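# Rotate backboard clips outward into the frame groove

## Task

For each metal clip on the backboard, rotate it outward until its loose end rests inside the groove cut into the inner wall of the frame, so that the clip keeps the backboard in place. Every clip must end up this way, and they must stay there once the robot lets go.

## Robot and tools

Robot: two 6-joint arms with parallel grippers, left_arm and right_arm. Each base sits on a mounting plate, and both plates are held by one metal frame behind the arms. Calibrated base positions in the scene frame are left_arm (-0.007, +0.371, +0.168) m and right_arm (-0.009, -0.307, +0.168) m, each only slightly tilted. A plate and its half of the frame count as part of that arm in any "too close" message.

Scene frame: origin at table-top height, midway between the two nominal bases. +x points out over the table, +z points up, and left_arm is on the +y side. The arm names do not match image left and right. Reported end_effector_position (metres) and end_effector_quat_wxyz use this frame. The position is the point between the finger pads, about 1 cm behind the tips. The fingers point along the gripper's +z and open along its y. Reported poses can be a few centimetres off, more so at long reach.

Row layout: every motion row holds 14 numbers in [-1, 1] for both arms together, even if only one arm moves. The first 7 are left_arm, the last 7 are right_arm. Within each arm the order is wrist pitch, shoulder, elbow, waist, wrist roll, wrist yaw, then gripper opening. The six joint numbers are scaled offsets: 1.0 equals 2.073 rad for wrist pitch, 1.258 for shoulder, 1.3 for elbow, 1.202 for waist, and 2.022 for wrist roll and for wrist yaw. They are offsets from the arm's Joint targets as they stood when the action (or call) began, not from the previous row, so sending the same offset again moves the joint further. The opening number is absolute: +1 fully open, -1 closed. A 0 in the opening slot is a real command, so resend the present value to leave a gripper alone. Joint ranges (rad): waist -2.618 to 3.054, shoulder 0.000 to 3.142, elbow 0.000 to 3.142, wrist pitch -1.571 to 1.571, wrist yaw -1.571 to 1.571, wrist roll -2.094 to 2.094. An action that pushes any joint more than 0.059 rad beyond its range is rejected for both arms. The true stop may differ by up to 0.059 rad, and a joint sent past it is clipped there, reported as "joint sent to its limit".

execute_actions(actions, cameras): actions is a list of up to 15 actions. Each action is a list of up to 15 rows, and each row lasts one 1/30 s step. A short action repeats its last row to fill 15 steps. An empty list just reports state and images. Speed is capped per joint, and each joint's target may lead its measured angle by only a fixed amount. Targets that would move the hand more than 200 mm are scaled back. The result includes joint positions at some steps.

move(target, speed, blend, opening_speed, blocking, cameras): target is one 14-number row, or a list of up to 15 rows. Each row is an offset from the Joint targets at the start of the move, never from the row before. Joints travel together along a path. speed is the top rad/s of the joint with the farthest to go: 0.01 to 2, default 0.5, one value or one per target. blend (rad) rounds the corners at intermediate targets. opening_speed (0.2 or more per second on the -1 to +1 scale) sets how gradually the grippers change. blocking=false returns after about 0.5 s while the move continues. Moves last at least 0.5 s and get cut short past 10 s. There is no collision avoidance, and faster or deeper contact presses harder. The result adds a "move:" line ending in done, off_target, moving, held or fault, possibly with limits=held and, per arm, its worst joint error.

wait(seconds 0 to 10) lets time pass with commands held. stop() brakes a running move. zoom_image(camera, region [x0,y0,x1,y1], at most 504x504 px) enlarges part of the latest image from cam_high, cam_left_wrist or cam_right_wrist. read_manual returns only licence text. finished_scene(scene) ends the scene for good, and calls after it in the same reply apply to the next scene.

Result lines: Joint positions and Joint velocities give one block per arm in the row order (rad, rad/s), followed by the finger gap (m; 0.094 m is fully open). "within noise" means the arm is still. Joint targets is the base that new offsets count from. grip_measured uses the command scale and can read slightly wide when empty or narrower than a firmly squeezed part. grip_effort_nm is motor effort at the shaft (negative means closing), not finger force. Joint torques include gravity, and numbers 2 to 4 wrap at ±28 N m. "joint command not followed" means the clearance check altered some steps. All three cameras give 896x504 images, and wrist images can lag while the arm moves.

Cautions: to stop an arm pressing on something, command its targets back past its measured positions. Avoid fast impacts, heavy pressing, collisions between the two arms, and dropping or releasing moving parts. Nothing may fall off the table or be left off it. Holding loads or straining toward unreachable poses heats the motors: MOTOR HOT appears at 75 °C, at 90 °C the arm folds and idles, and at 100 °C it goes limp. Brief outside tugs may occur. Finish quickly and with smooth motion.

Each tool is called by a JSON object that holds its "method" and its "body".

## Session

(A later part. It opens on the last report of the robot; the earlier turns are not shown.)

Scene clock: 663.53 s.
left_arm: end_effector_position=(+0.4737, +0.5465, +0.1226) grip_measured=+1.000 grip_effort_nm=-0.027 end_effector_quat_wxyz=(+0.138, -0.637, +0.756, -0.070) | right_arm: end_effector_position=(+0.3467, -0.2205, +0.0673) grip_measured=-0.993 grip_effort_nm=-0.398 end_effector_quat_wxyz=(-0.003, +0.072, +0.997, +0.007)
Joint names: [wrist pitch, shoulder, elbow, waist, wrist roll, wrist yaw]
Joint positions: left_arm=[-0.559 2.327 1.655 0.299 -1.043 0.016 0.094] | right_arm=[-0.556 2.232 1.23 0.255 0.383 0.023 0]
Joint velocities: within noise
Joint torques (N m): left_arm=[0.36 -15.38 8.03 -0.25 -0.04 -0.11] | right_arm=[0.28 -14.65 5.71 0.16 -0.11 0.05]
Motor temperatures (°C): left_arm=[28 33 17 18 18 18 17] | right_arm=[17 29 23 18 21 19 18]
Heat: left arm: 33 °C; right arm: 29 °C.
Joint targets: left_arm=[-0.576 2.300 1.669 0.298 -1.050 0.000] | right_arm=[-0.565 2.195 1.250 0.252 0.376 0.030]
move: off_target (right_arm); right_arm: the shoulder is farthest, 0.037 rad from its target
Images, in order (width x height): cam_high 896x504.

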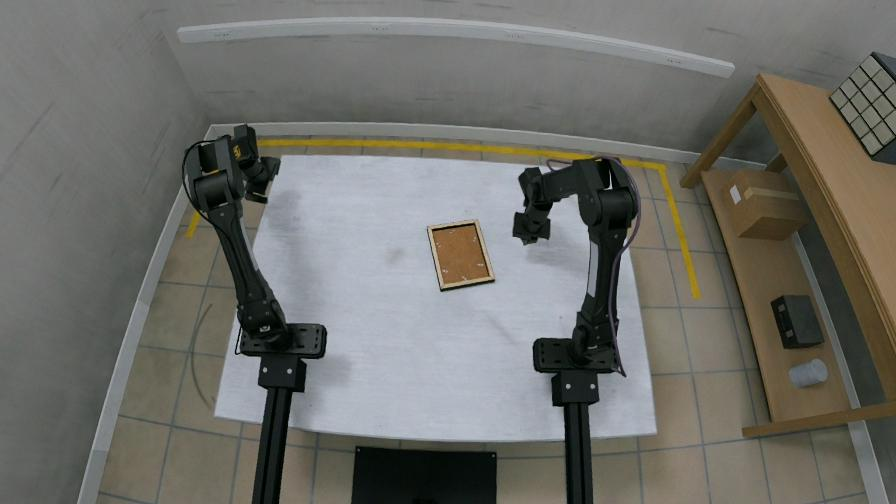

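{"method": "move", "body": {"target": [-0.1756,0.182,0.1738,-0.9775,0,0,-0.3,0,0,0,0,0,0,-1], "speed": 0.8, "cameras": ["cam_high","cam_left_wrist"]}}

Scene clock: 669.87 s.
left_arm: end_effector_position=(+0.3145, +0.0249, +0.1099) grip_measured=-0.298 grip_effort_nm=-0.120 end_effector_quat_wxyz=(-0.007, -0.113, +0.993, -0.029) | right_arm: end_effector_position=(+0.3466, -0.2205, +0.0673) grip_measured=-0.993 grip_effort_nm=-0.403 end_effector_quat_wxyz=(-0.003, +0.072, +0.997, +0.007)
Joint names: [wrist pitch, shoulder, elbow, waist, wrist roll, wrist yaw]
Joint positions: left_arm=[-0.927 2.492 1.875 -0.873 -1.044 0.007 0.033] | right_arm=[-0.557 2.232 1.23 0.255 0.383 0.023 0]
Joint velocities: within noise
Joint torques (N m): left_arm=[-0.06 -10.3 8.38 -0.77 -0.04 -0.03] | right_arm=[0.29 -14.63 5.68 0.13 -0.09 0.03]
Motor temperatures (°C): left_arm=[27 34 18 18 18 18 17] | right_arm=[17 31 23 18 21 19 18]
Heat: left arm: 34 °C; right arm: 31 °C.
Joint targets: left_arm=[-0.940 2.529 1.895 -0.877 -1.050 0.000] | right_arm=[-0.565 2.195 1.250 0.252 0.376 0.030]
move: off_target (left_arm, right_arm); left_arm: the shoulder is farthest, 0.037 rad from its target; right_arm: the shoulder is farthest, 0.037 rad from its target
camera_calibration:
cam_left_wrist: T_world_to_cam=[[0.206081, -0.978095, 0.0293221, -0.0385254], [-0.883454, -0.173089, 0.435373, 0.273068], [-0.420761, -0.115627, -0.899773, 0.318282], [0, 0, 0, 1]] pos_world=[0.383103, 0.0463856, 0.168625]
Images, in order (width x height): cam_high 896x504, cam_left_wrist 896x504.

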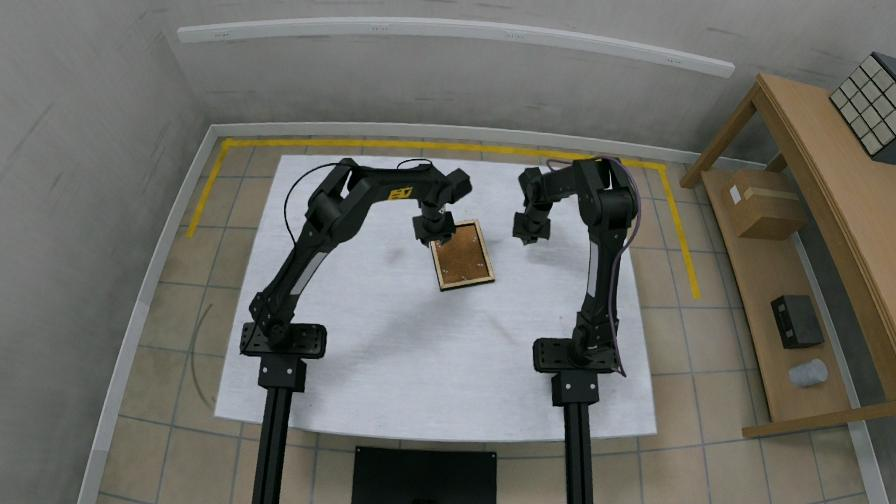

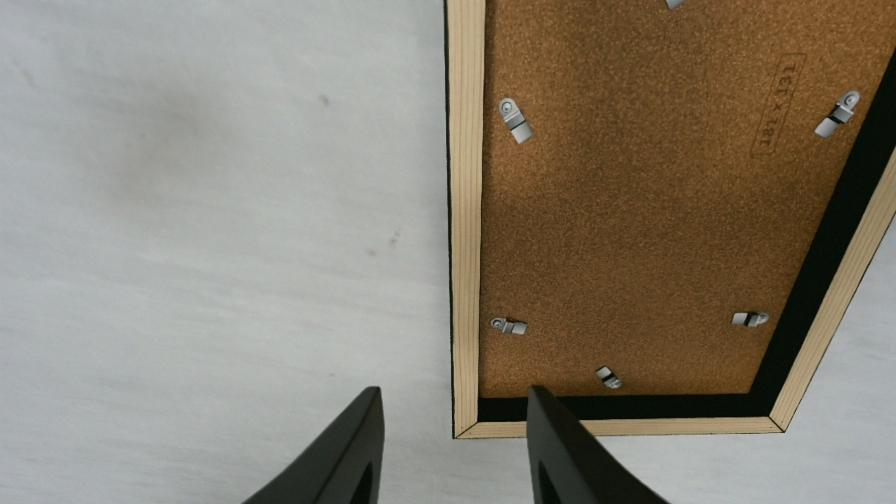

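{"method": "move", "body": {"target": [0.0352,0.1335,0.0715,0.0008,0,0,-0.3,0,0,0,0,0,0,-1], "speed": 0.3, "cameras": ["cam_left_wrist"]}}

Scene clock: 695.20 s.
left_arm: end_effector_position=(+0.3212, +0.0146, +0.0549) grip_measured=-0.298 grip_effort_nm=-0.125 end_effector_quat_wxyz=(-0.013, -0.113, +0.993, -0.021) | right_arm: end_effector_position=(+0.3466, -0.2205, +0.0673) grip_measured=-0.993 grip_effort_nm=-0.393 end_effector_quat_wxyz=(-0.003, +0.072, +0.997, +0.007)
Joint names: [wrist pitch, shoulder, elbow, waist, wrist roll, wrist yaw]
Joint positions: left_arm=[-0.872 2.662 1.971 -0.873 -1.044 0.007 0.033] | right_arm=[-0.557 2.232 1.23 0.255 0.383 0.023 0]
Joint velocities: within noise
Joint torques (N m): left_arm=[0.07 -11.22 7.86 -0.68 -0.06 0] | right_arm=[0.28 -14.68 5.7 0.14 -0.1 0.04]
Motor temperatures (°C): left_arm=[25 34 20 18 18 18 17] | right_arm=[17 34 24 18 21 19 18]
Heat: left arm: 34 °C; right arm: 34 °C.
Joint targets: left_arm=[-0.867 2.697 1.988 -0.876 -1.050 0.000] | right_arm=[-0.565 2.195 1.250 0.252 0.376 0.030]
move: off_target (right_arm); right_arm: the shoulder is farthest, 0.037 rad from its target
camera_calibration:
cam_left_wrist: T_world_to_cam=[[0.205614, -0.978555, 0.0123923, -0.0472407], [-0.877617, -0.178772, 0.444779, 0.298862], [-0.433025, -0.102328, -0.895555, 0.27394], [0, 0, 0, 1]] pos_world=[0.390623, 0.0352324, 0.112986]
Images, in order (width x height): cam_left_wrist 896x504.

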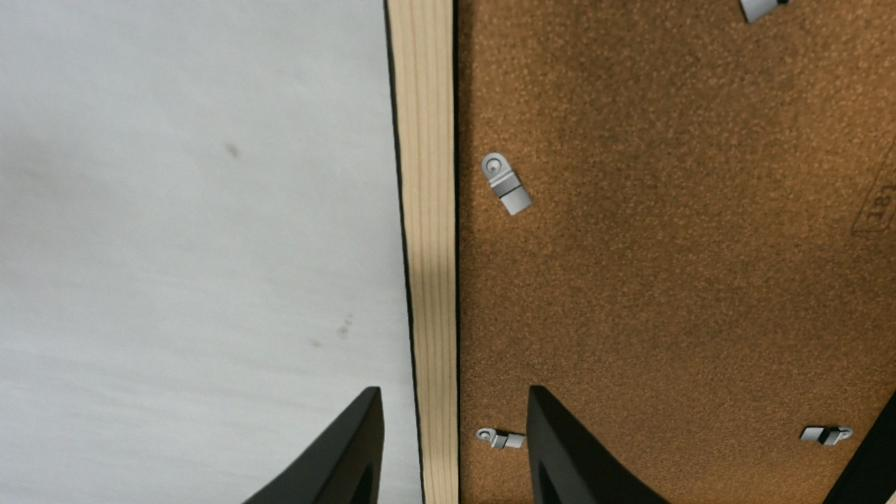

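{"method": "move", "body": {"target": [[0,0,0,0.0166,0,0,-0.3,0,0,0,0,0,0,-1],[0.0309,0.0382,-0.0362,0.0166,0,0,-0.3,0,0,0,0,0,0,-1]], "speed": [0.1,0.1], "cameras": ["cam_left_wrist","cam_high"]}}

Scene clock: 718.07 s.
left_arm: end_effector_position=(+0.3248, +0.0207, +0.0296) grip_measured=-0.298 grip_effort_nm=-0.125 end_effector_quat_wxyz=(-0.013, -0.121, +0.992, -0.021) | right_arm: end_effector_position=(+0.3466, -0.2205, +0.0673) grip_measured=-0.993 grip_effort_nm=-0.398 end_effector_quat_wxyz=(-0.003, +0.072, +0.997, +0.007)
Joint names: [wrist pitch, shoulder, elbow, waist, wrist roll, wrist yaw]
Joint positions: left_arm=[-0.808 2.708 1.953 -0.857 -1.044 0.007 0.033] | right_arm=[-0.557 2.232 1.23 0.255 0.383 0.023 0]
Joint velocities: within noise
Joint torques (N m): left_arm=[0.07 -10.93 5 -0.23 -0.05 -0.02] | right_arm=[0.29 -14.64 5.72 0.17 -0.1 0.04]
Motor temperatures (°C): left_arm=[25 36 20 18 18 18 17] | right_arm=[17 35 24 18 21 19 18]
Heat: left arm: 36 °C; right arm: 35 °C.
Joint targets: left_arm=[-0.803 2.745 1.941 -0.856 -1.050 0.001] | right_arm=[-0.565 2.195 1.250 0.252 0.376 0.030]
move: off_target (left_arm, right_arm); left_arm: the shoulder is farthest, 0.037 rad from its target; right_arm: the shoulder is farthest, 0.037 rad from its target
camera_calibration:
cam_left_wrist: T_world_to_cam=[[0.221259, -0.975142, 0.0119426, -0.0468704], [-0.874401, -0.192949, 0.445189, 0.313541], [-0.431819, -0.108945, -0.895357, 0.253189], [0, 0, 0, 1]] pos_world=[0.393862, 0.0423756, 0.0876691]
Images, in order (width x height): cam_high 896x504, cam_left_wrist 896x504.

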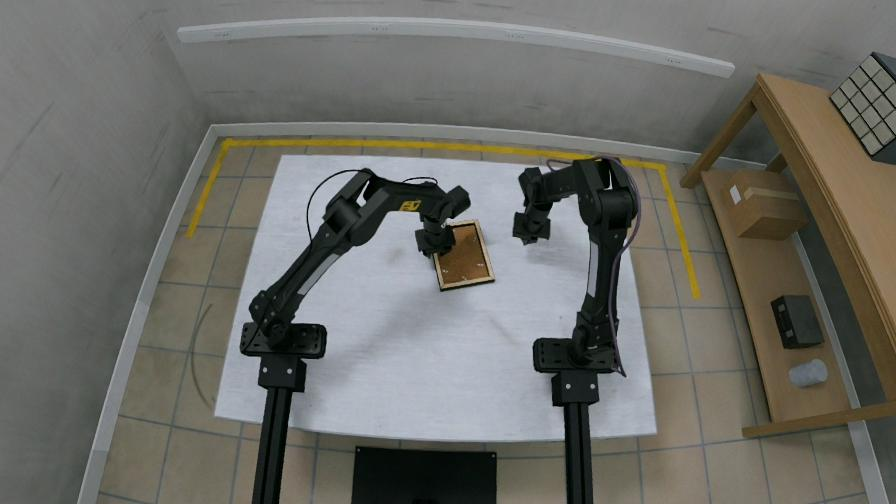

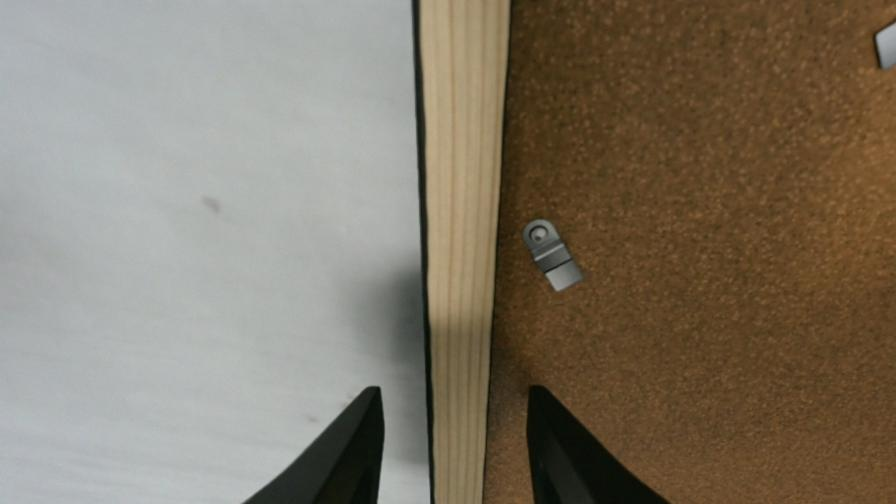

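{"method": "move", "body": {"target": [0,0,0,0,0,0,-0.85,0,0,0,0,0,0,-1], "opening_speed": 0.3, "cameras": ["cam_left_wrist"]}}

Scene clock: 724.40 s.
left_arm: end_effector_position=(+0.3250, +0.0204, +0.0296) grip_measured=-0.770 grip_effort_nm=-1.033 end_effector_quat_wxyz=(-0.013, -0.121, +0.992, -0.021) | right_arm: end_effector_position=(+0.3466, -0.2205, +0.0673) grip_measured=-0.993 grip_effort_nm=-0.398 end_effector_quat_wxyz=(-0.003, +0.072, +0.997, +0.007)
Joint names: [wrist pitch, shoulder, elbow, waist, wrist roll, wrist yaw]
Joint positions: left_arm=[-0.807 2.708 1.953 -0.857 -1.044 0.007 0.011] | right_arm=[-0.557 2.232 1.23 0.255 0.383 0.023 0]
Joint velocities: within noise
Joint torques (N m): left_arm=[0.1 -11.11 5.22 -0.24 -0.05 -0.02] | right_arm=[0.28 -14.71 5.68 0.16 -0.11 0.05]
Motor temperatures (°C): left_arm=[24 36 20 18 18 18 17] | right_arm=[17 36 24 18 21 19 18]
Heat: left arm: 36 °C; right arm: 36 °C.
Joint targets: left_arm=[-0.803 2.745 1.941 -0.856 -1.050 0.001] | right_arm=[-0.565 2.195 1.250 0.252 0.376 0.030]
move: off_target (left_arm, right_arm); left_arm: the shoulder is farthest, 0.037 rad from its target; right_arm: the shoulder is farthest, 0.037 rad from its target
camera_calibration:
cam_left_wrist: T_world_to_cam=[[0.221304, -0.975115, 0.0132448, -0.0472479], [-0.874862, -0.192514, 0.444472, 0.313878], [-0.430862, -0.109951, -0.895695, 0.252999], [0, 0, 0, 1]] pos_world=[0.394064, 0.0421711, 0.0877251]
Images, in order (width x height): cam_left_wrist 896x504.

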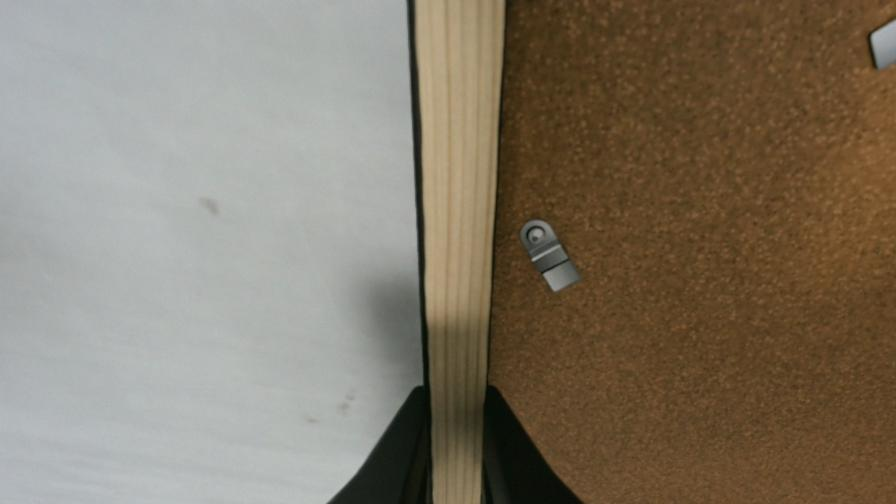

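{"method": "move", "body": {"target": [[0,0.032,0,0,0,0,-0.82,0.0502,0.0946,-0.0454,0.322,0.0099,0,-1],[0,0.032,0,0,0,0,-0.82,0.0844,0.1518,-0.0454,0.322,0.0099,0,-1]], "speed": [0.4,0.12]}}

{"method": "zoom_image", "body": {"camera": "cam_right_wrist", "region": [400, 250, 600, 450]}}

Scene clock: 789.53 s.
left_arm: end_effector_position=(+0.3248, +0.0206, +0.0291) grip_measured=-0.771 grip_effort_nm=-1.057 end_effector_quat_wxyz=(-0.013, -0.121, +0.992, -0.021) | right_arm: end_effector_position=(+0.3184, -0.1359, +0.0608) grip_measured=-0.993 grip_effort_nm=-0.398 end_effector_quat_wxyz=(+0.005, -0.047, +0.999, +0.012)
Joint names: [wrist pitch, shoulder, elbow, waist, wrist roll, wrist yaw]
Joint positions: left_arm=[-0.807 2.709 1.953 -0.857 -1.044 0.007 0.011] | right_arm=[-0.514 2.258 1.225 0.496 0.384 0.022 0]
Joint velocities: within noise
Joint torques (N m): left_arm=[0.1 -8.58 5.15 -0.4 -0.03 -0.04] | right_arm=[0.41 -11.4 4.23 0.14 -0.04 0.01]
Motor temperatures (°C): left_arm=[23 36 19 18 18 18 19] | right_arm=[17 36 24 18 21 19 18]
Heat: left arm: 36 °C; right arm: 36 °C.
Joint targets: left_arm=[-0.803 2.775 1.941 -0.856 -1.050 0.001] | right_arm=[-0.513 2.256 1.226 0.492 0.384 0.025]
move: held (right_arm; a check stopped the path), off_target (left_arm; braked when a check withheld steps of right_arm); path passed 0 of 2 targets; limits=held; left_arm: the shoulder is farthest, 0.076 rad from its target; right_arm: the waist is farthest, 0.143 rad from its target
joint command not followed: on one or more control steps a check withheld the commanded joint targets of the right arm, and it was not sent them on those steps.
cause: the commanded joint targets, or the way to them, would bring a part of the robot too close to another arm (this arm's wrist (the part past the wrist pitch) and the left arm's wrist (the part past the wrist pitch)).
camera_calibration:
cam_left_wrist: T_world_to_cam=[[0.221271, -0.975135, 0.0122681, -0.0469601], [-0.874516, -0.19284, 0.44501, 0.313838], [-0.431579, -0.109196, -0.895441, 0.252661], [0, 0, 0, 1]] pos_world=[0.393891, 0.0423178, 0.0871579]
cam_right_wrist: T_world_to_cam=[[0.0860104, -0.996263, -0.00789408, -0.16554], [-0.911992, -0.0819199, 0.401944, 0.297225], [-0.401089, -0.0273721, -0.91563, 0.26894], [0, 0, 0, 1]] pos_world=[0.393174, -0.133211, 0.125474]

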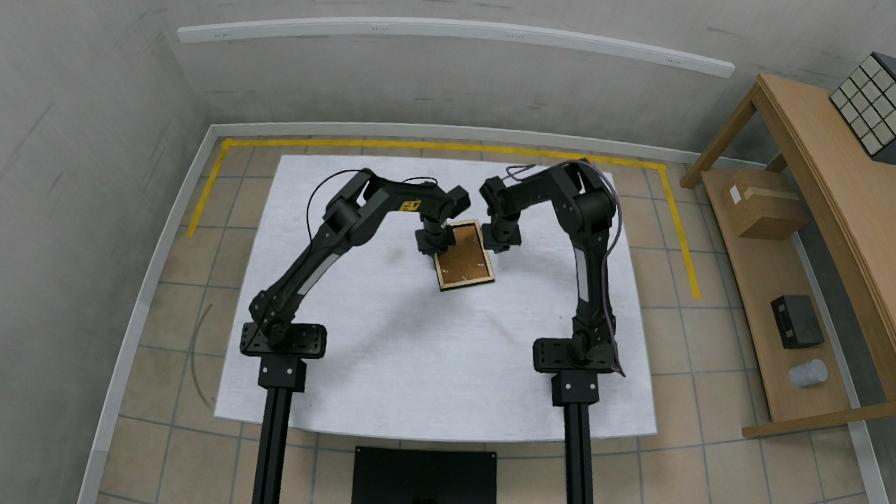

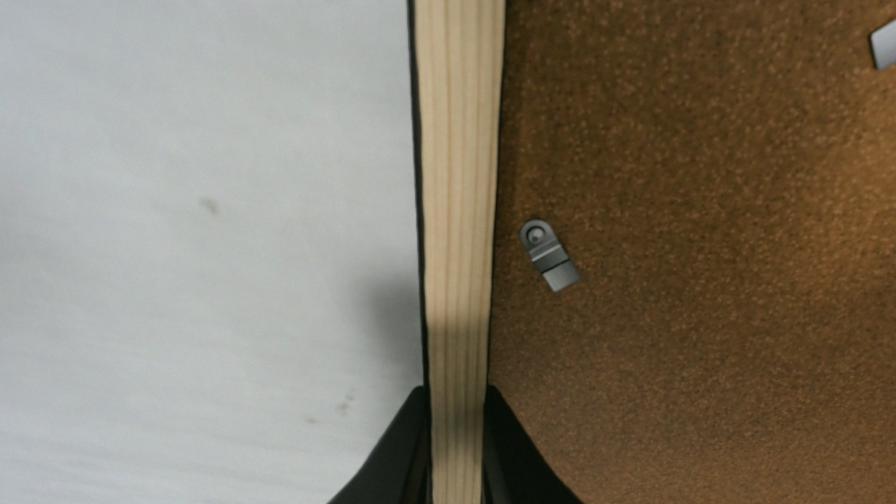

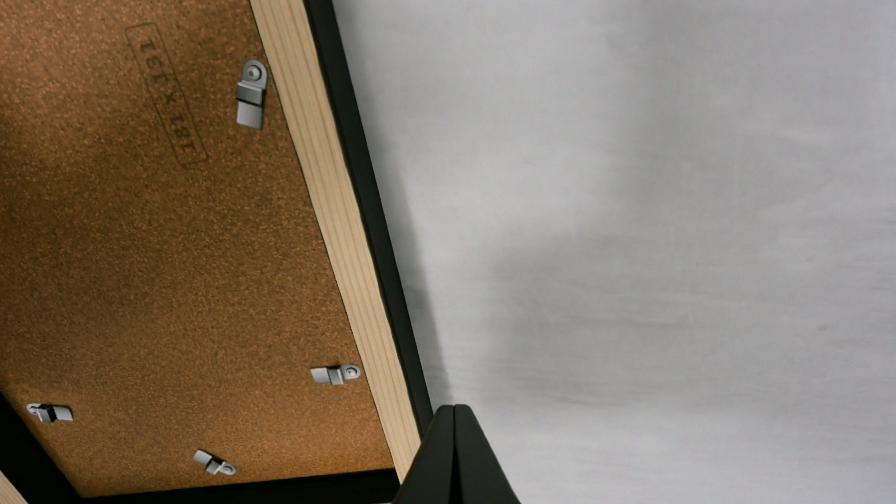

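Scaled by 2.520.

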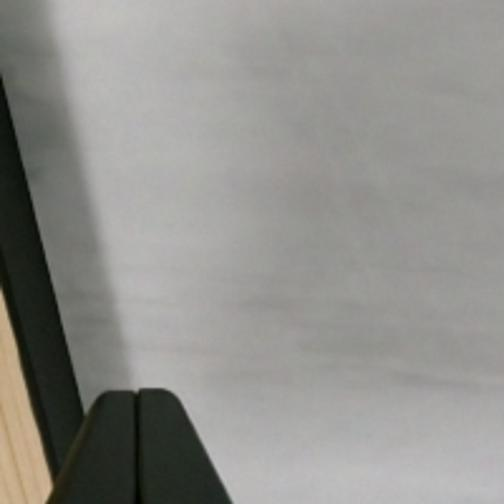

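{"method": "move", "body": {"target": [[0,-0.03,0,0,0,0,-0.4,0,0,0,-0.2,0,0,-1],[-0.07,-0.195,0,0,0,0,-0.4,0,0,0,-0.2,0,0,-1]], "speed": [0.3,0.3], "cameras": ["cam_left_wrist"]}}

Scene clock: 847.63 s.
left_arm: end_effector_position=(+0.3284, +0.0213, +0.1006) grip_measured=-0.402 grip_effort_nm=0.066 end_effector_quat_wxyz=(-0.005, -0.122, +0.992, -0.031) | right_arm: end_effector_position=(+0.3493, -0.2213, +0.0573) grip_measured=-0.993 grip_effort_nm=-0.398 end_effector_quat_wxyz=(+0.002, +0.076, +0.997, +0.009)
Joint names: [wrist pitch, shoulder, elbow, waist, wrist roll, wrist yaw]
Joint positions: left_arm=[-0.935 2.551 1.949 -0.857 -1.044 0.006 0.028] | right_arm=[-0.514 2.258 1.225 0.25 0.384 0.022 0]
Joint velocities: within noise
Joint torques (N m): left_arm=[-0.07 -15.73 6.02 -0.29 -0.04 -0.04] | right_arm=[0.4 -11.4 4.22 0.58 -0.03 0.01]
Motor temperatures (°C): left_arm=[22 33 19 18 18 18 19] | right_arm=[17 32 23 18 21 19 18]
Heat: left arm: 33 °C; right arm: 32 °C.
Joint targets: left_arm=[-0.948 2.530 1.941 -0.856 -1.050 0.000] | right_arm=[-0.513 2.256 1.226 0.251 0.384 0.024]
move: done
camera_calibration:
cam_left_wrist: T_world_to_cam=[[0.222587, -0.974302, 0.0345169, -0.0506855], [-0.882315, -0.186259, 0.432237, 0.289], [-0.4147, -0.126665, -0.901099, 0.313687], [0, 0, 0, 1]] pos_world=[0.396357, 0.0441791, 0.159496]
Images, in order (width x height): cam_left_wrist 896x504.

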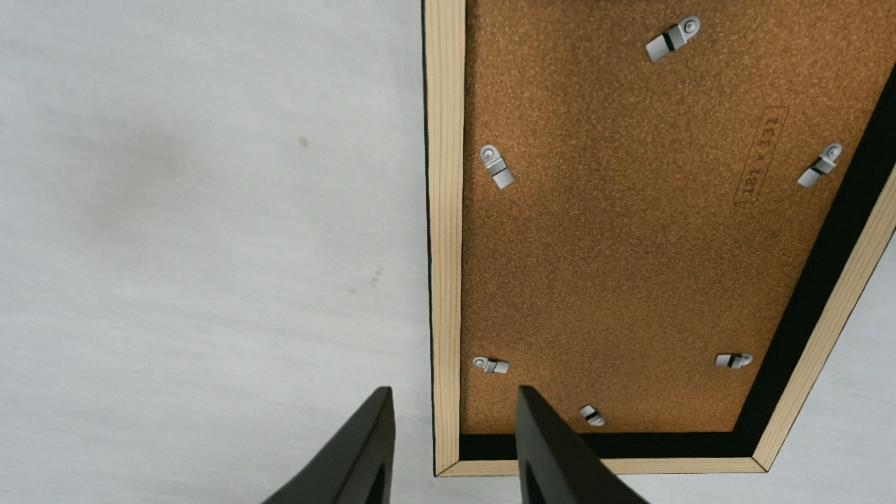

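{"method": "execute_actions", "body": {"actions": []}}

Scene clock: 959.10 s.
left_arm: end_effector_position=(+0.3282, +0.0215, +0.1006) grip_measured=-0.402 grip_effort_nm=0.076 end_effector_quat_wxyz=(-0.005, -0.122, +0.992, -0.031) | right_arm: end_effector_position=(+0.3493, -0.2213, +0.0573) grip_measured=-0.993 grip_effort_nm=-0.398 end_effector_quat_wxyz=(+0.002, +0.076, +0.997, +0.009)
Joint names: [wrist pitch, shoulder, elbow, waist, wrist roll, wrist yaw]
Joint positions: left_arm=[-0.936 2.551 1.949 -0.857 -1.044 0.006 0.028] | right_arm=[-0.514 2.258 1.225 0.25 0.384 0.022 0]
Joint velocities: within noise
Joint torques (N m): left_arm=[-0.02 -15.86 5.87 -0.4 -0.07 -0.01] | right_arm=[0.4 -11.41 4.21 0.62 -0.04 0]
Motor temperatures (°C): left_arm=[21 41 19 18 18 18 18] | right_arm=[17 32 23 18 21 19 18]
Heat: left arm: 41 °C; right arm: 32 °C.
Joint targets: left_arm=[-0.948 2.530 1.941 -0.856 -1.050 0.000] | right_arm=[-0.513 2.256 1.226 0.251 0.384 0.024]
Tool commands: left_gripper/opening=-0.4 right_gripper/opening=-1.0
camera_calibration:
cam_left_wrist: T_world_to_cam=[[0.222571, -0.974339, 0.0335401, -0.0503381], [-0.881978, -0.186575, 0.432786, 0.288709], [-0.415423, -0.125907, -0.900872, 0.313818], [0, 0, 0, 1]] pos_world=[0.396206, 0.0443314, 0.159448]
cam_right_wrist: T_world_to_cam=[[-0.159098, -0.987261, -0.00203213, -0.165975], [-0.900981, 0.144351, 0.409141, 0.365693], [-0.403635, 0.0669242, -0.912469, 0.297381], [0, 0, 0, 1]] pos_world=[0.42311, -0.23655, 0.121394]

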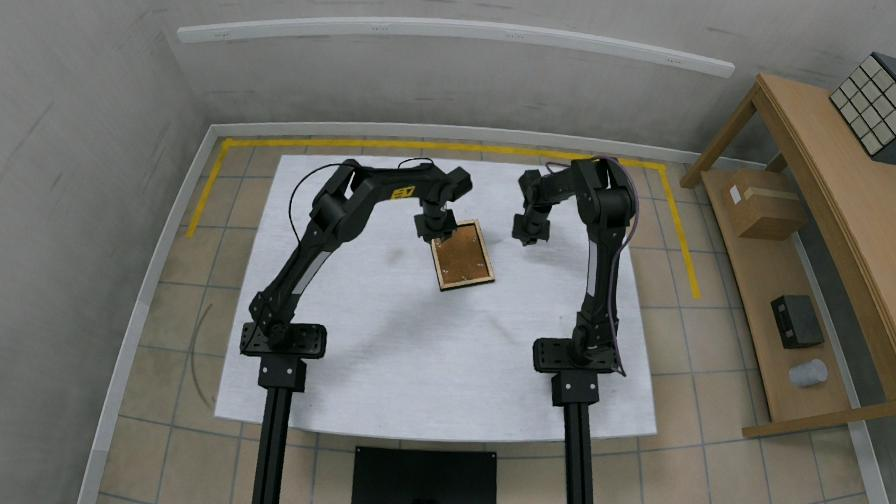

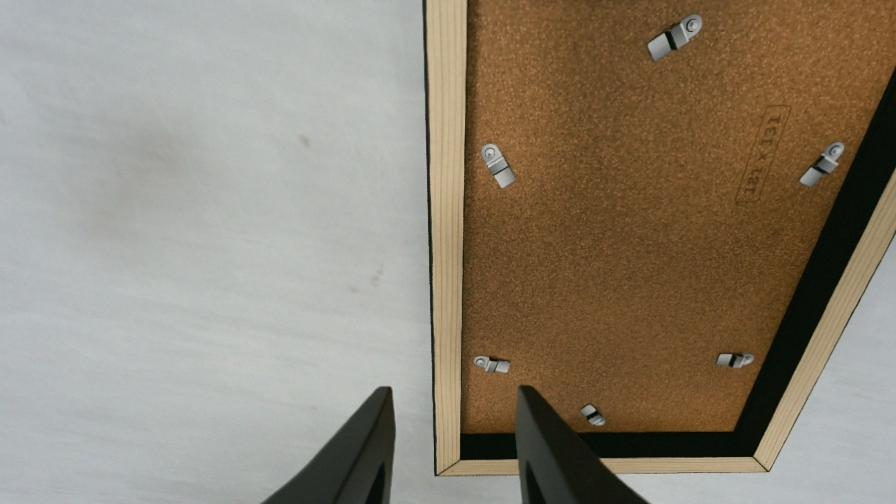

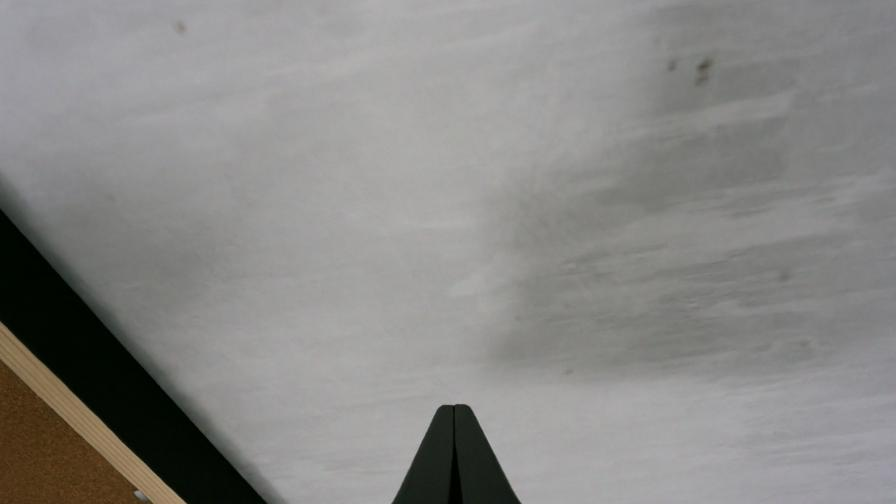

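{"method": "zoom_image", "body": {"camera": "cam_left_wrist", "region": [460, 120, 560, 200]}}

{"method": "zoom_image", "body": {"camera": "cam_left_wrist", "region": [700, 330, 800, 410]}}

Scaled by 5.040.

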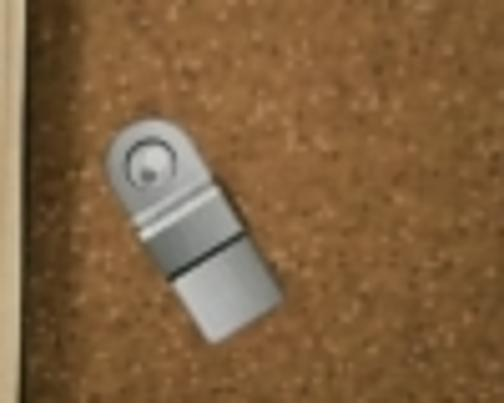

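Scaled by 5.040.

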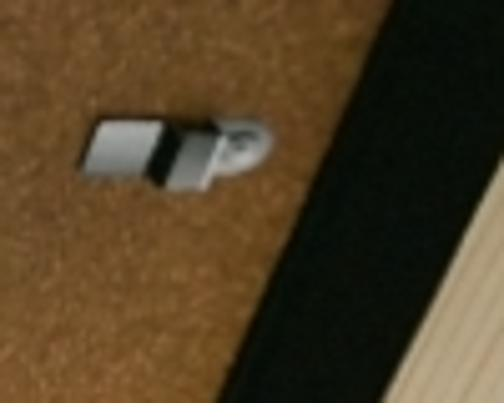

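{"method": "move", "body": {"target": [-0.0878,0.2488,0.3331,0.0849,0.0559,0,-0.4,0,0,0,0,0,0,-1], "cameras": ["cam_left_wrist"]}}

Scene clock: 988.50 s.
left_arm: end_effector_position=(+0.3879, +0.0357, +0.0771) grip_measured=-0.402 grip_effort_nm=0.061 end_effector_quat_wxyz=(-0.013, -0.124, +0.992, -0.020) | right_arm: end_effector_position=(+0.3493, -0.2213, +0.0573) grip_measured=-0.993 grip_effort_nm=-0.403 end_effector_quat_wxyz=(+0.002, +0.076, +0.997, +0.009)
Joint names: [wrist pitch, shoulder, elbow, waist, wrist roll, wrist yaw]
Joint positions: left_arm=[-1.117 2.802 2.355 -0.753 -0.945 0.006 0.028] | right_arm=[-0.514 2.258 1.225 0.25 0.384 0.022 0]
Joint velocities: within noise
Joint torques (N m): left_arm=[-0.07 -11.6 8.53 -0.55 0.1 0] | right_arm=[0.4 -11.4 4.18 0.62 -0.04 0]
Motor temperatures (°C): left_arm=[21 42 19 18 18 18 17] | right_arm=[17 32 23 18 21 19 18]
Heat: left arm: 42 °C; right arm: 32 °C.
Joint targets: left_arm=[-1.130 2.843 2.374 -0.754 -0.937 0.001] | right_arm=[-0.513 2.256 1.226 0.251 0.384 0.024]
move: off_target (left_arm); left_arm: the shoulder is farthest, 0.041 rad from its target
camera_calibration:
cam_left_wrist: T_world_to_cam=[[0.226825, -0.973876, 0.0107573, -0.0489065], [-0.873357, -0.1985, 0.444798, 0.350311], [-0.431042, -0.110286, -0.895567, 0.324292], [0, 0, 0, 1]] pos_world=[0.456824, 0.0576727, 0.135134]
Images, in order (width x height): cam_left_wrist 896x504.

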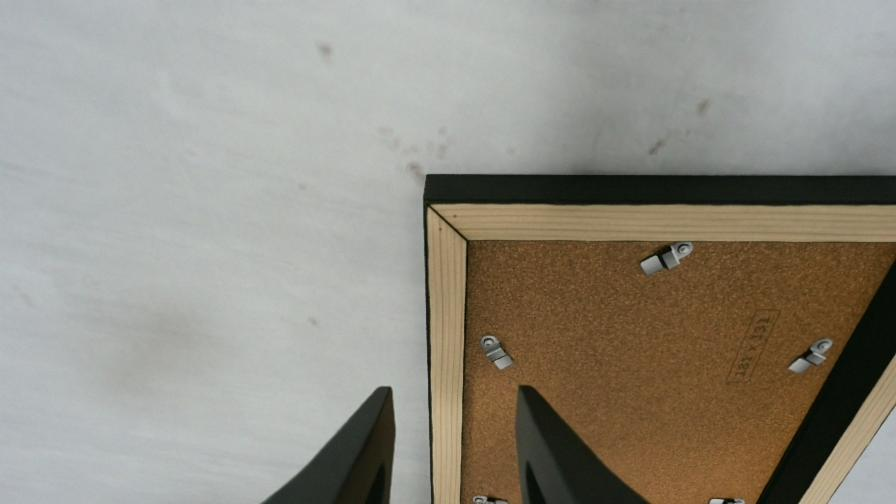

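{"method": "move", "body": {"target": [0.0569,0.066,-0.0331,0,0,0,-0.4,0,0,0,0,0,0,-1], "speed": 0.15, "cameras": ["cam_left_wrist"]}}

Scene clock: 1006.73 s.
left_arm: end_effector_position=(+0.3876, +0.0335, +0.0319) grip_measured=-0.402 grip_effort_nm=0.076 end_effector_quat_wxyz=(-0.012, -0.124, +0.992, -0.021) | right_arm: end_effector_position=(+0.3493, -0.2213, +0.0573) grip_measured=-0.993 grip_effort_nm=-0.398 end_effector_quat_wxyz=(+0.002, +0.076, +0.997, +0.009)
Joint names: [wrist pitch, shoulder, elbow, waist, wrist roll, wrist yaw]
Joint positions: left_arm=[-1.018 2.887 2.343 -0.753 -0.945 0.006 0.028] | right_arm=[-0.514 2.258 1.225 0.25 0.384 0.022 0]
Joint velocities: within noise
Joint torques (N m): left_arm=[0.11 -11.99 5.56 -0.58 0.1 0] | right_arm=[0.41 -11.47 4.18 0.62 -0.03 0]
Motor temperatures (°C): left_arm=[21 42 20 18 18 18 17] | right_arm=[17 32 23 18 21 19 18]
Heat: left arm: 42 °C; right arm: 32 °C.
Joint targets: left_arm=[-1.012 2.926 2.331 -0.754 -0.937 0.001] | right_arm=[-0.513 2.256 1.226 0.251 0.384 0.024]
move: off_target (left_arm); left_arm: the shoulder is farthest, 0.039 rad from its target
camera_calibration:
cam_left_wrist: T_world_to_cam=[[0.22615, -0.974011, 0.0126058, -0.0502279], [-0.874284, -0.197254, 0.443529, 0.370117], [-0.429515, -0.111325, -0.896171, 0.282972], [0, 0, 0, 1]] pos_world=[0.456487, 0.0555865, 0.0900672]
Images, in order (width x height): cam_left_wrist 896x504.

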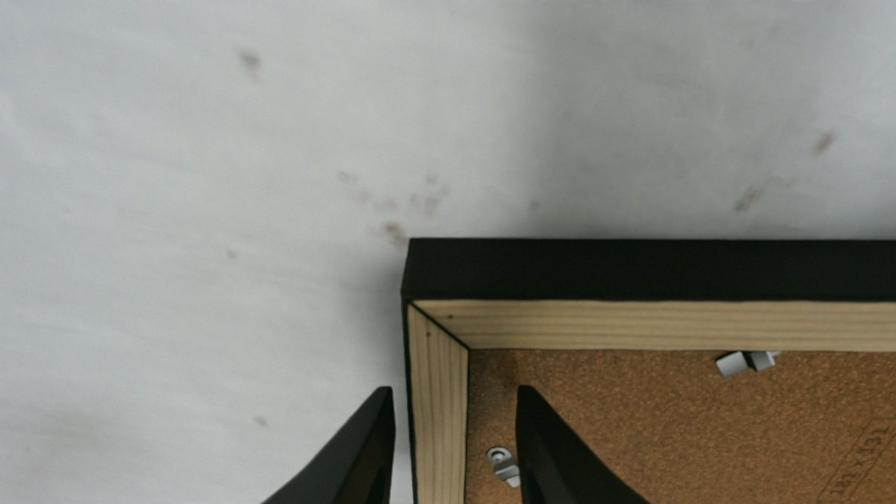

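{"method": "move", "body": {"target": [0,0,0,0.0083,0.004,0,-0.4,0,0,0,0,0,0,-1], "speed": 0.1, "cameras": ["cam_left_wrist"]}}

Scene clock: 1023.07 s.
left_arm: end_effector_position=(+0.3897, +0.0356, +0.0318) grip_measured=-0.402 grip_effort_nm=0.076 end_effector_quat_wxyz=(-0.012, -0.123, +0.992, -0.021) | right_arm: end_effector_position=(+0.3493, -0.2213, +0.0573) grip_measured=-0.993 grip_effort_nm=-0.403 end_effector_quat_wxyz=(+0.002, +0.076, +0.997, +0.009)
Joint names: [wrist pitch, shoulder, elbow, waist, wrist roll, wrist yaw]
Joint positions: left_arm=[-1.017 2.887 2.343 -0.748 -0.937 0.006 0.028] | right_arm=[-0.514 2.258 1.225 0.25 0.384 0.022 0]
Joint velocities: within noise
Joint torques (N m): left_arm=[0.05 -11.81 5.72 -0.13 0.1 -0.04] | right_arm=[0.39 -11.41 4.15 0.62 -0.04 0.01]
Motor temperatures (°C): left_arm=[21 41 19 18 18 18 17] | right_arm=[17 32 23 18 21 19 18]
Heat: left arm: 41 °C; right arm: 32 °C.
Joint targets: left_arm=[-1.012 2.926 2.331 -0.744 -0.928 0.001] | right_arm=[-0.513 2.256 1.226 0.251 0.384 0.024]
move: off_target (left_arm); left_arm: the shoulder is farthest, 0.039 rad from its target
camera_calibration:
cam_left_wrist: T_world_to_cam=[[0.224698, -0.974334, 0.0135548, -0.0481155], [-0.875021, -0.195635, 0.442792, 0.372682], [-0.428775, -0.111355, -0.896522, 0.283736], [0, 0, 0, 1]] pos_world=[0.458575, 0.0576244, 0.0900068]
Images, in order (width x height): cam_left_wrist 896x504.

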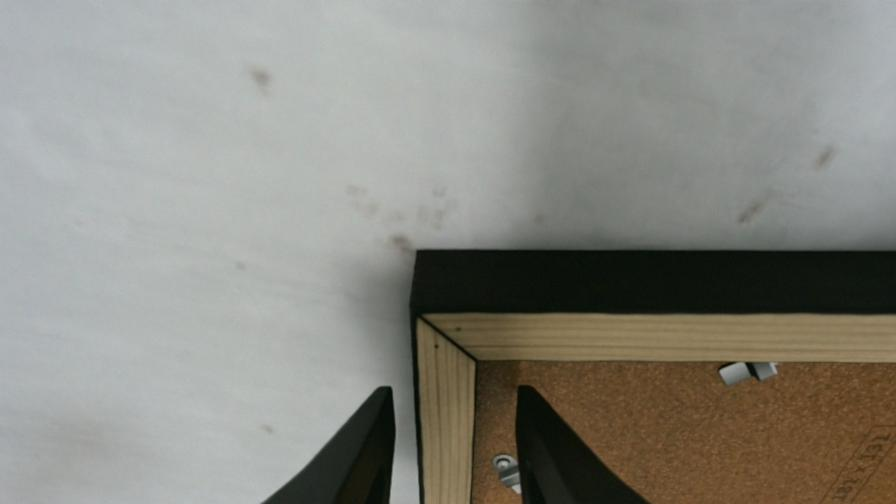

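{"method": "move", "body": {"target": [0,0,0,0,0,0,-0.83,0,0,0,0,0,0,-1], "opening_speed": 0.3, "cameras": ["cam_left_wrist"]}}

Scene clock: 1029.70 s.
left_arm: end_effector_position=(+0.3902, +0.0363, +0.0318) grip_measured=-0.773 grip_effort_nm=-1.013 end_effector_quat_wxyz=(-0.012, -0.121, +0.992, -0.021) | right_arm: end_effector_position=(+0.3493, -0.2213, +0.0573) grip_measured=-0.993 grip_effort_nm=-0.403 end_effector_quat_wxyz=(+0.002, +0.076, +0.997, +0.009)
Joint names: [wrist pitch, shoulder, elbow, waist, wrist roll, wrist yaw]
Joint positions: left_arm=[-1.017 2.887 2.343 -0.746 -0.932 0.006 0.011] | right_arm=[-0.514 2.258 1.225 0.25 0.384 0.022 0]
Joint velocities: within noise
Joint torques (N m): left_arm=[0.08 -11.93 5.68 -0.24 0.07 0] | right_arm=[0.4 -11.43 4.16 0.61 -0.04 0.01]
Motor temperatures (°C): left_arm=[21 41 19 18 18 18 17] | right_arm=[17 32 23 18 21 19 18]
Heat: left arm: 41 °C; right arm: 32 °C.
Joint targets: left_arm=[-1.012 2.926 2.331 -0.744 -0.928 0.001] | right_arm=[-0.513 2.256 1.226 0.251 0.384 0.024]
move: off_target (left_arm); left_arm: the shoulder is farthest, 0.039 rad from its target
camera_calibration:
cam_left_wrist: T_world_to_cam=[[0.220971, -0.975189, 0.0133557, -0.0460677], [-0.875716, -0.192366, 0.44285, 0.373355], [-0.429293, -0.109553, -0.896496, 0.284101], [0, 0, 0, 1]] pos_world=[0.459095, 0.0580202, 0.0899707]
Images, in order (width x height): cam_left_wrist 896x504.

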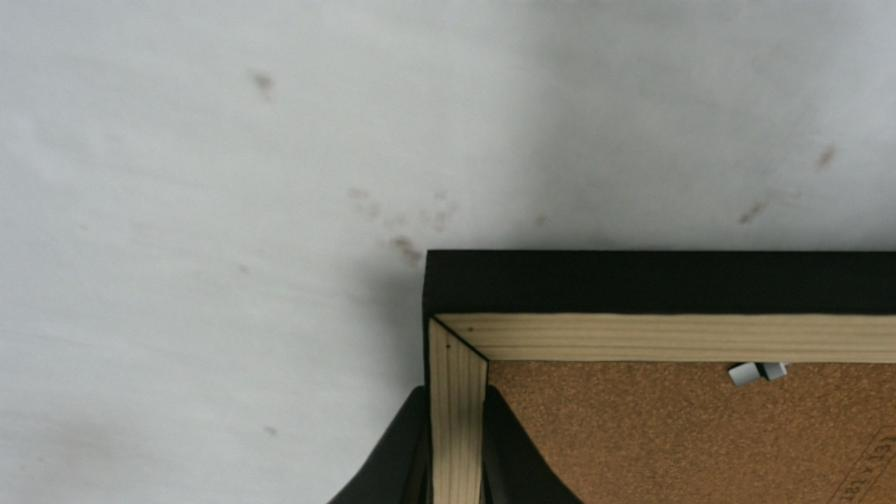

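{"method": "move", "body": {"target": [0,0,0,0,0,0,-0.83,0,0,-0.015,0.3228,0.0025,0,-1], "cameras": ["cam_right_wrist","cam_left_wrist"]}}

Scene clock: 1037.57 s.
left_arm: end_effector_position=(+0.3902, +0.0363, +0.0318) grip_measured=-0.775 grip_effort_nm=-1.053 end_effector_quat_wxyz=(-0.012, -0.121, +0.992, -0.021) | right_arm: end_effector_position=(+0.2875, -0.0918, +0.0614) grip_measured=-0.993 grip_effort_nm=-0.398 end_effector_quat_wxyz=(+0.003, -0.120, +0.993, +0.012)
Joint names: [wrist pitch, shoulder, elbow, waist, wrist roll, wrist yaw]
Joint positions: left_arm=[-1.017 2.887 2.343 -0.746 -0.932 0.006 0.011] | right_arm=[-0.514 2.258 1.217 0.642 0.384 0.022 0]
Joint velocities: within noise
Joint torques (N m): left_arm=[0.07 -11.9 5.57 -0.39 0.07 -0.02] | right_arm=[0.42 -11.34 3.45 0.28 0 0.01]
Motor temperatures (°C): left_arm=[21 41 19 18 18 18 18] | right_arm=[17 32 23 18 21 19 18]
Heat: left arm: 41 °C; right arm: 32 °C.
Joint targets: left_arm=[-1.012 2.926 2.331 -0.744 -0.929 0.001] | right_arm=[-0.513 2.256 1.206 0.639 0.389 0.025]
move: off_target (left_arm); left_arm: the shoulder is farthest, 0.039 rad from its target
camera_calibration:
cam_left_wrist: T_world_to_cam=[[0.220971, -0.975189, 0.0133557, -0.0460677], [-0.875716, -0.192366, 0.44285, 0.373355], [-0.429293, -0.109553, -0.896496, 0.284101], [0, 0, 0, 1]] pos_world=[0.459095, 0.0580202, 0.0899707]
cam_right_wrist: T_world_to_cam=[[0.230693, -0.973005, -0.00649436, -0.158442], [-0.8895, -0.213591, 0.403941, 0.253718], [-0.394424, -0.0874096, -0.914762, 0.250853], [0, 0, 0, 1]] pos_world=[0.361176, -0.0780459, 0.125955]
Images, in order (width x height): cam_left_wrist 896x504, cam_right_wrist 896x504.

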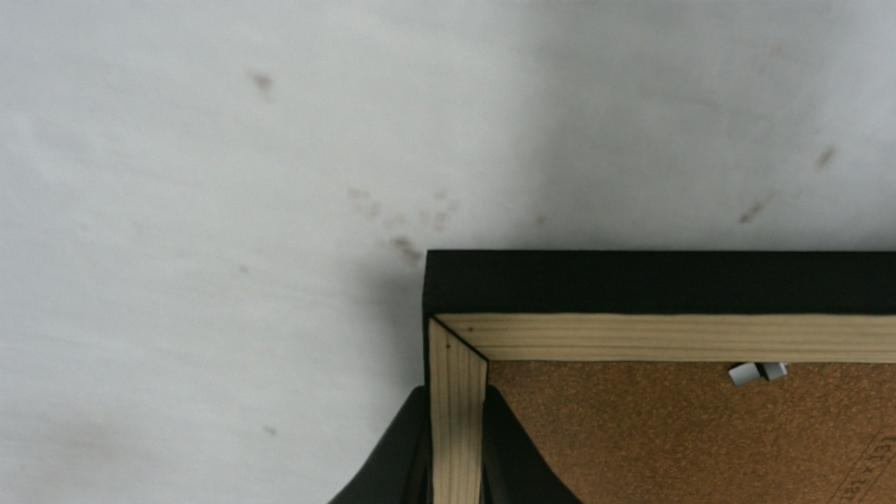

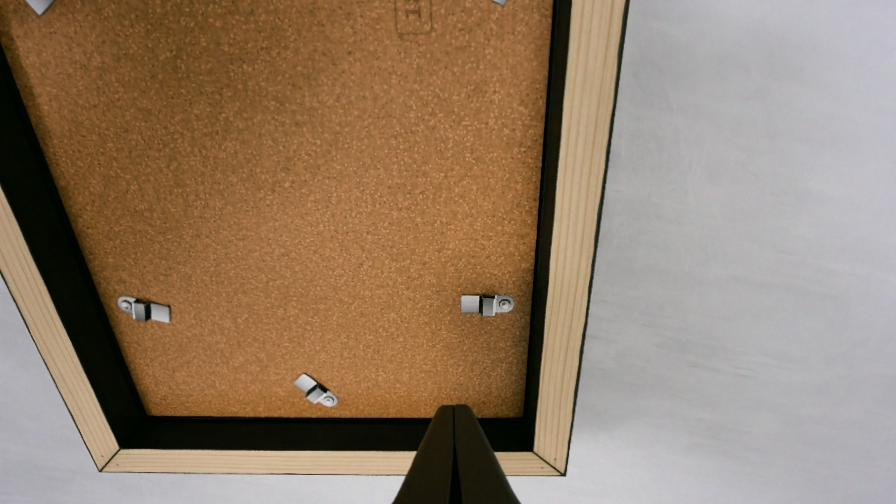

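{"method": "move", "body": {"target": [0,0,0,0,0,0,-0.83,0.0463,0.0795,-0.0131,-0.0145,-0.0015,0,-1], "speed": 0.3, "cameras": ["cam_right_wrist"]}}

Scene clock: 1059.03 s.
left_arm: end_effector_position=(+0.3902, +0.0363, +0.0318) grip_measured=-0.775 grip_effort_nm=-1.048 end_effector_quat_wxyz=(-0.012, -0.121, +0.992, -0.021) | right_arm: end_effector_position=(+0.2815, -0.1006, +0.0270) grip_measured=-0.993 grip_effort_nm=-0.398 end_effector_quat_wxyz=(-0.009, -0.114, +0.993, +0.005)
Joint names: [wrist pitch, shoulder, elbow, waist, wrist roll, wrist yaw]
Joint positions: left_arm=[-1.017 2.887 2.343 -0.746 -0.932 0.006 0.011] | right_arm=[-0.428 2.348 1.195 0.628 0.384 0.022 0]
Joint velocities: within noise
Joint torques (N m): left_arm=[0.04 -12.05 5.63 -0.4 0.04 0] | right_arm=[0.45 -10.56 3.34 -0.02 -0.01 0]
Motor temperatures (°C): left_arm=[21 41 19 18 18 18 18] | right_arm=[17 32 22 18 21 19 18]
Heat: left arm: 41 °C; right arm: 32 °C.
Joint targets: left_arm=[-1.012 2.926 2.331 -0.744 -0.929 0.001] | right_arm=[-0.416 2.355 1.189 0.622 0.386 0.025]
move: off_target (left_arm); left_arm: the shoulder is farthest, 0.039 rad from its target
camera_calibration:
cam_right_wrist: T_world_to_cam=[[0.217912, -0.975962, 0.00347474, -0.162857], [-0.88335, -0.195717, 0.425895, 0.25987], [-0.414978, -0.0958772, -0.904766, 0.220918], [0, 0, 0, 1]] pos_world=[0.356721, -0.0869, 0.0897678]
Images, in order (width x height): cam_right_wrist 896x504.

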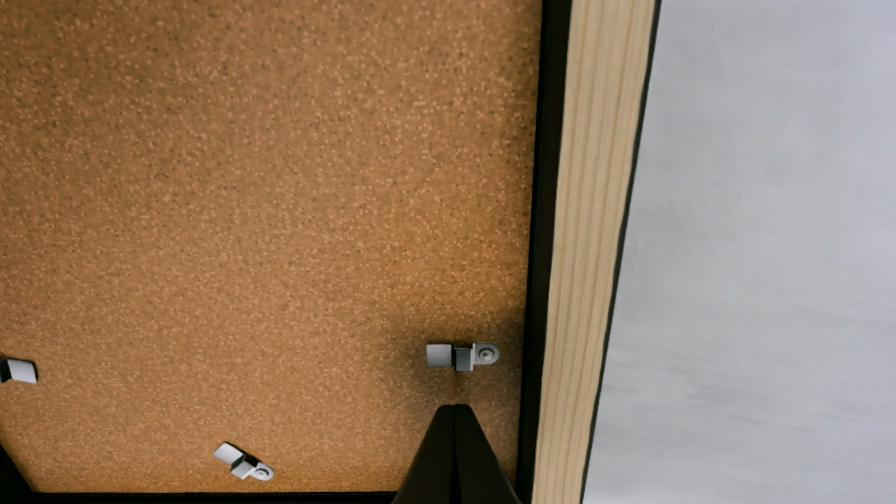

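{"method": "move", "body": {"target": [0,0,0,0,0,0,-0.83,0.0097,0.0167,0,0,0,0,-1], "speed": 0.1, "cameras": ["cam_right_wrist"]}}

Scene clock: 1063.50 s.
left_arm: end_effector_position=(+0.3902, +0.0363, +0.0318) grip_measured=-0.775 grip_effort_nm=-1.053 end_effector_quat_wxyz=(-0.012, -0.121, +0.992, -0.021) | right_arm: end_effector_position=(+0.2822, -0.0999, +0.0219) grip_measured=-0.993 grip_effort_nm=-0.393 end_effector_quat_wxyz=(-0.006, -0.114, +0.993, +0.007)
Joint names: [wrist pitch, shoulder, elbow, waist, wrist roll, wrist yaw]
Joint positions: left_arm=[-1.017 2.887 2.343 -0.746 -0.932 0.006 0.011] | right_arm=[-0.408 2.363 1.195 0.628 0.384 0.022 0]
Joint velocities: within noise
Joint torques (N m): left_arm=[0.07 -11.96 5.78 -0.27 0.06 -0.03] | right_arm=[0.47 -10.02 3.29 -0.03 -0.02 -0.01]
Motor temperatures (°C): left_arm=[21 41 19 18 18 18 19] | right_arm=[17 31 22 18 21 19 18]
Heat: left arm: 41 °C; right arm: 31 °C.
Joint targets: left_arm=[-1.012 2.926 2.331 -0.744 -0.929 0.001] | right_arm=[-0.397 2.377 1.189 0.622 0.386 0.025]
move: off_target (left_arm); left_arm: the shoulder is farthest, 0.039 rad from its target
camera_calibration:
cam_right_wrist: T_world_to_cam=[[0.217708, -0.976013, 0.0015827, -0.162163], [-0.885109, -0.196748, 0.421749, 0.263344], [-0.411321, -0.0932193, -0.906711, 0.215875], [0, 0, 0, 1]] pos_world=[0.357186, -0.0863374, 0.0849279]
Images, in order (width x height): cam_right_wrist 896x504.

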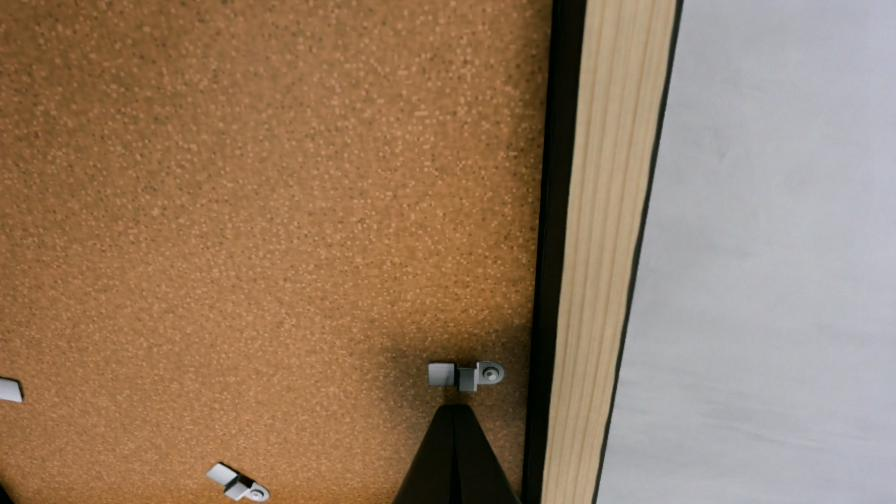

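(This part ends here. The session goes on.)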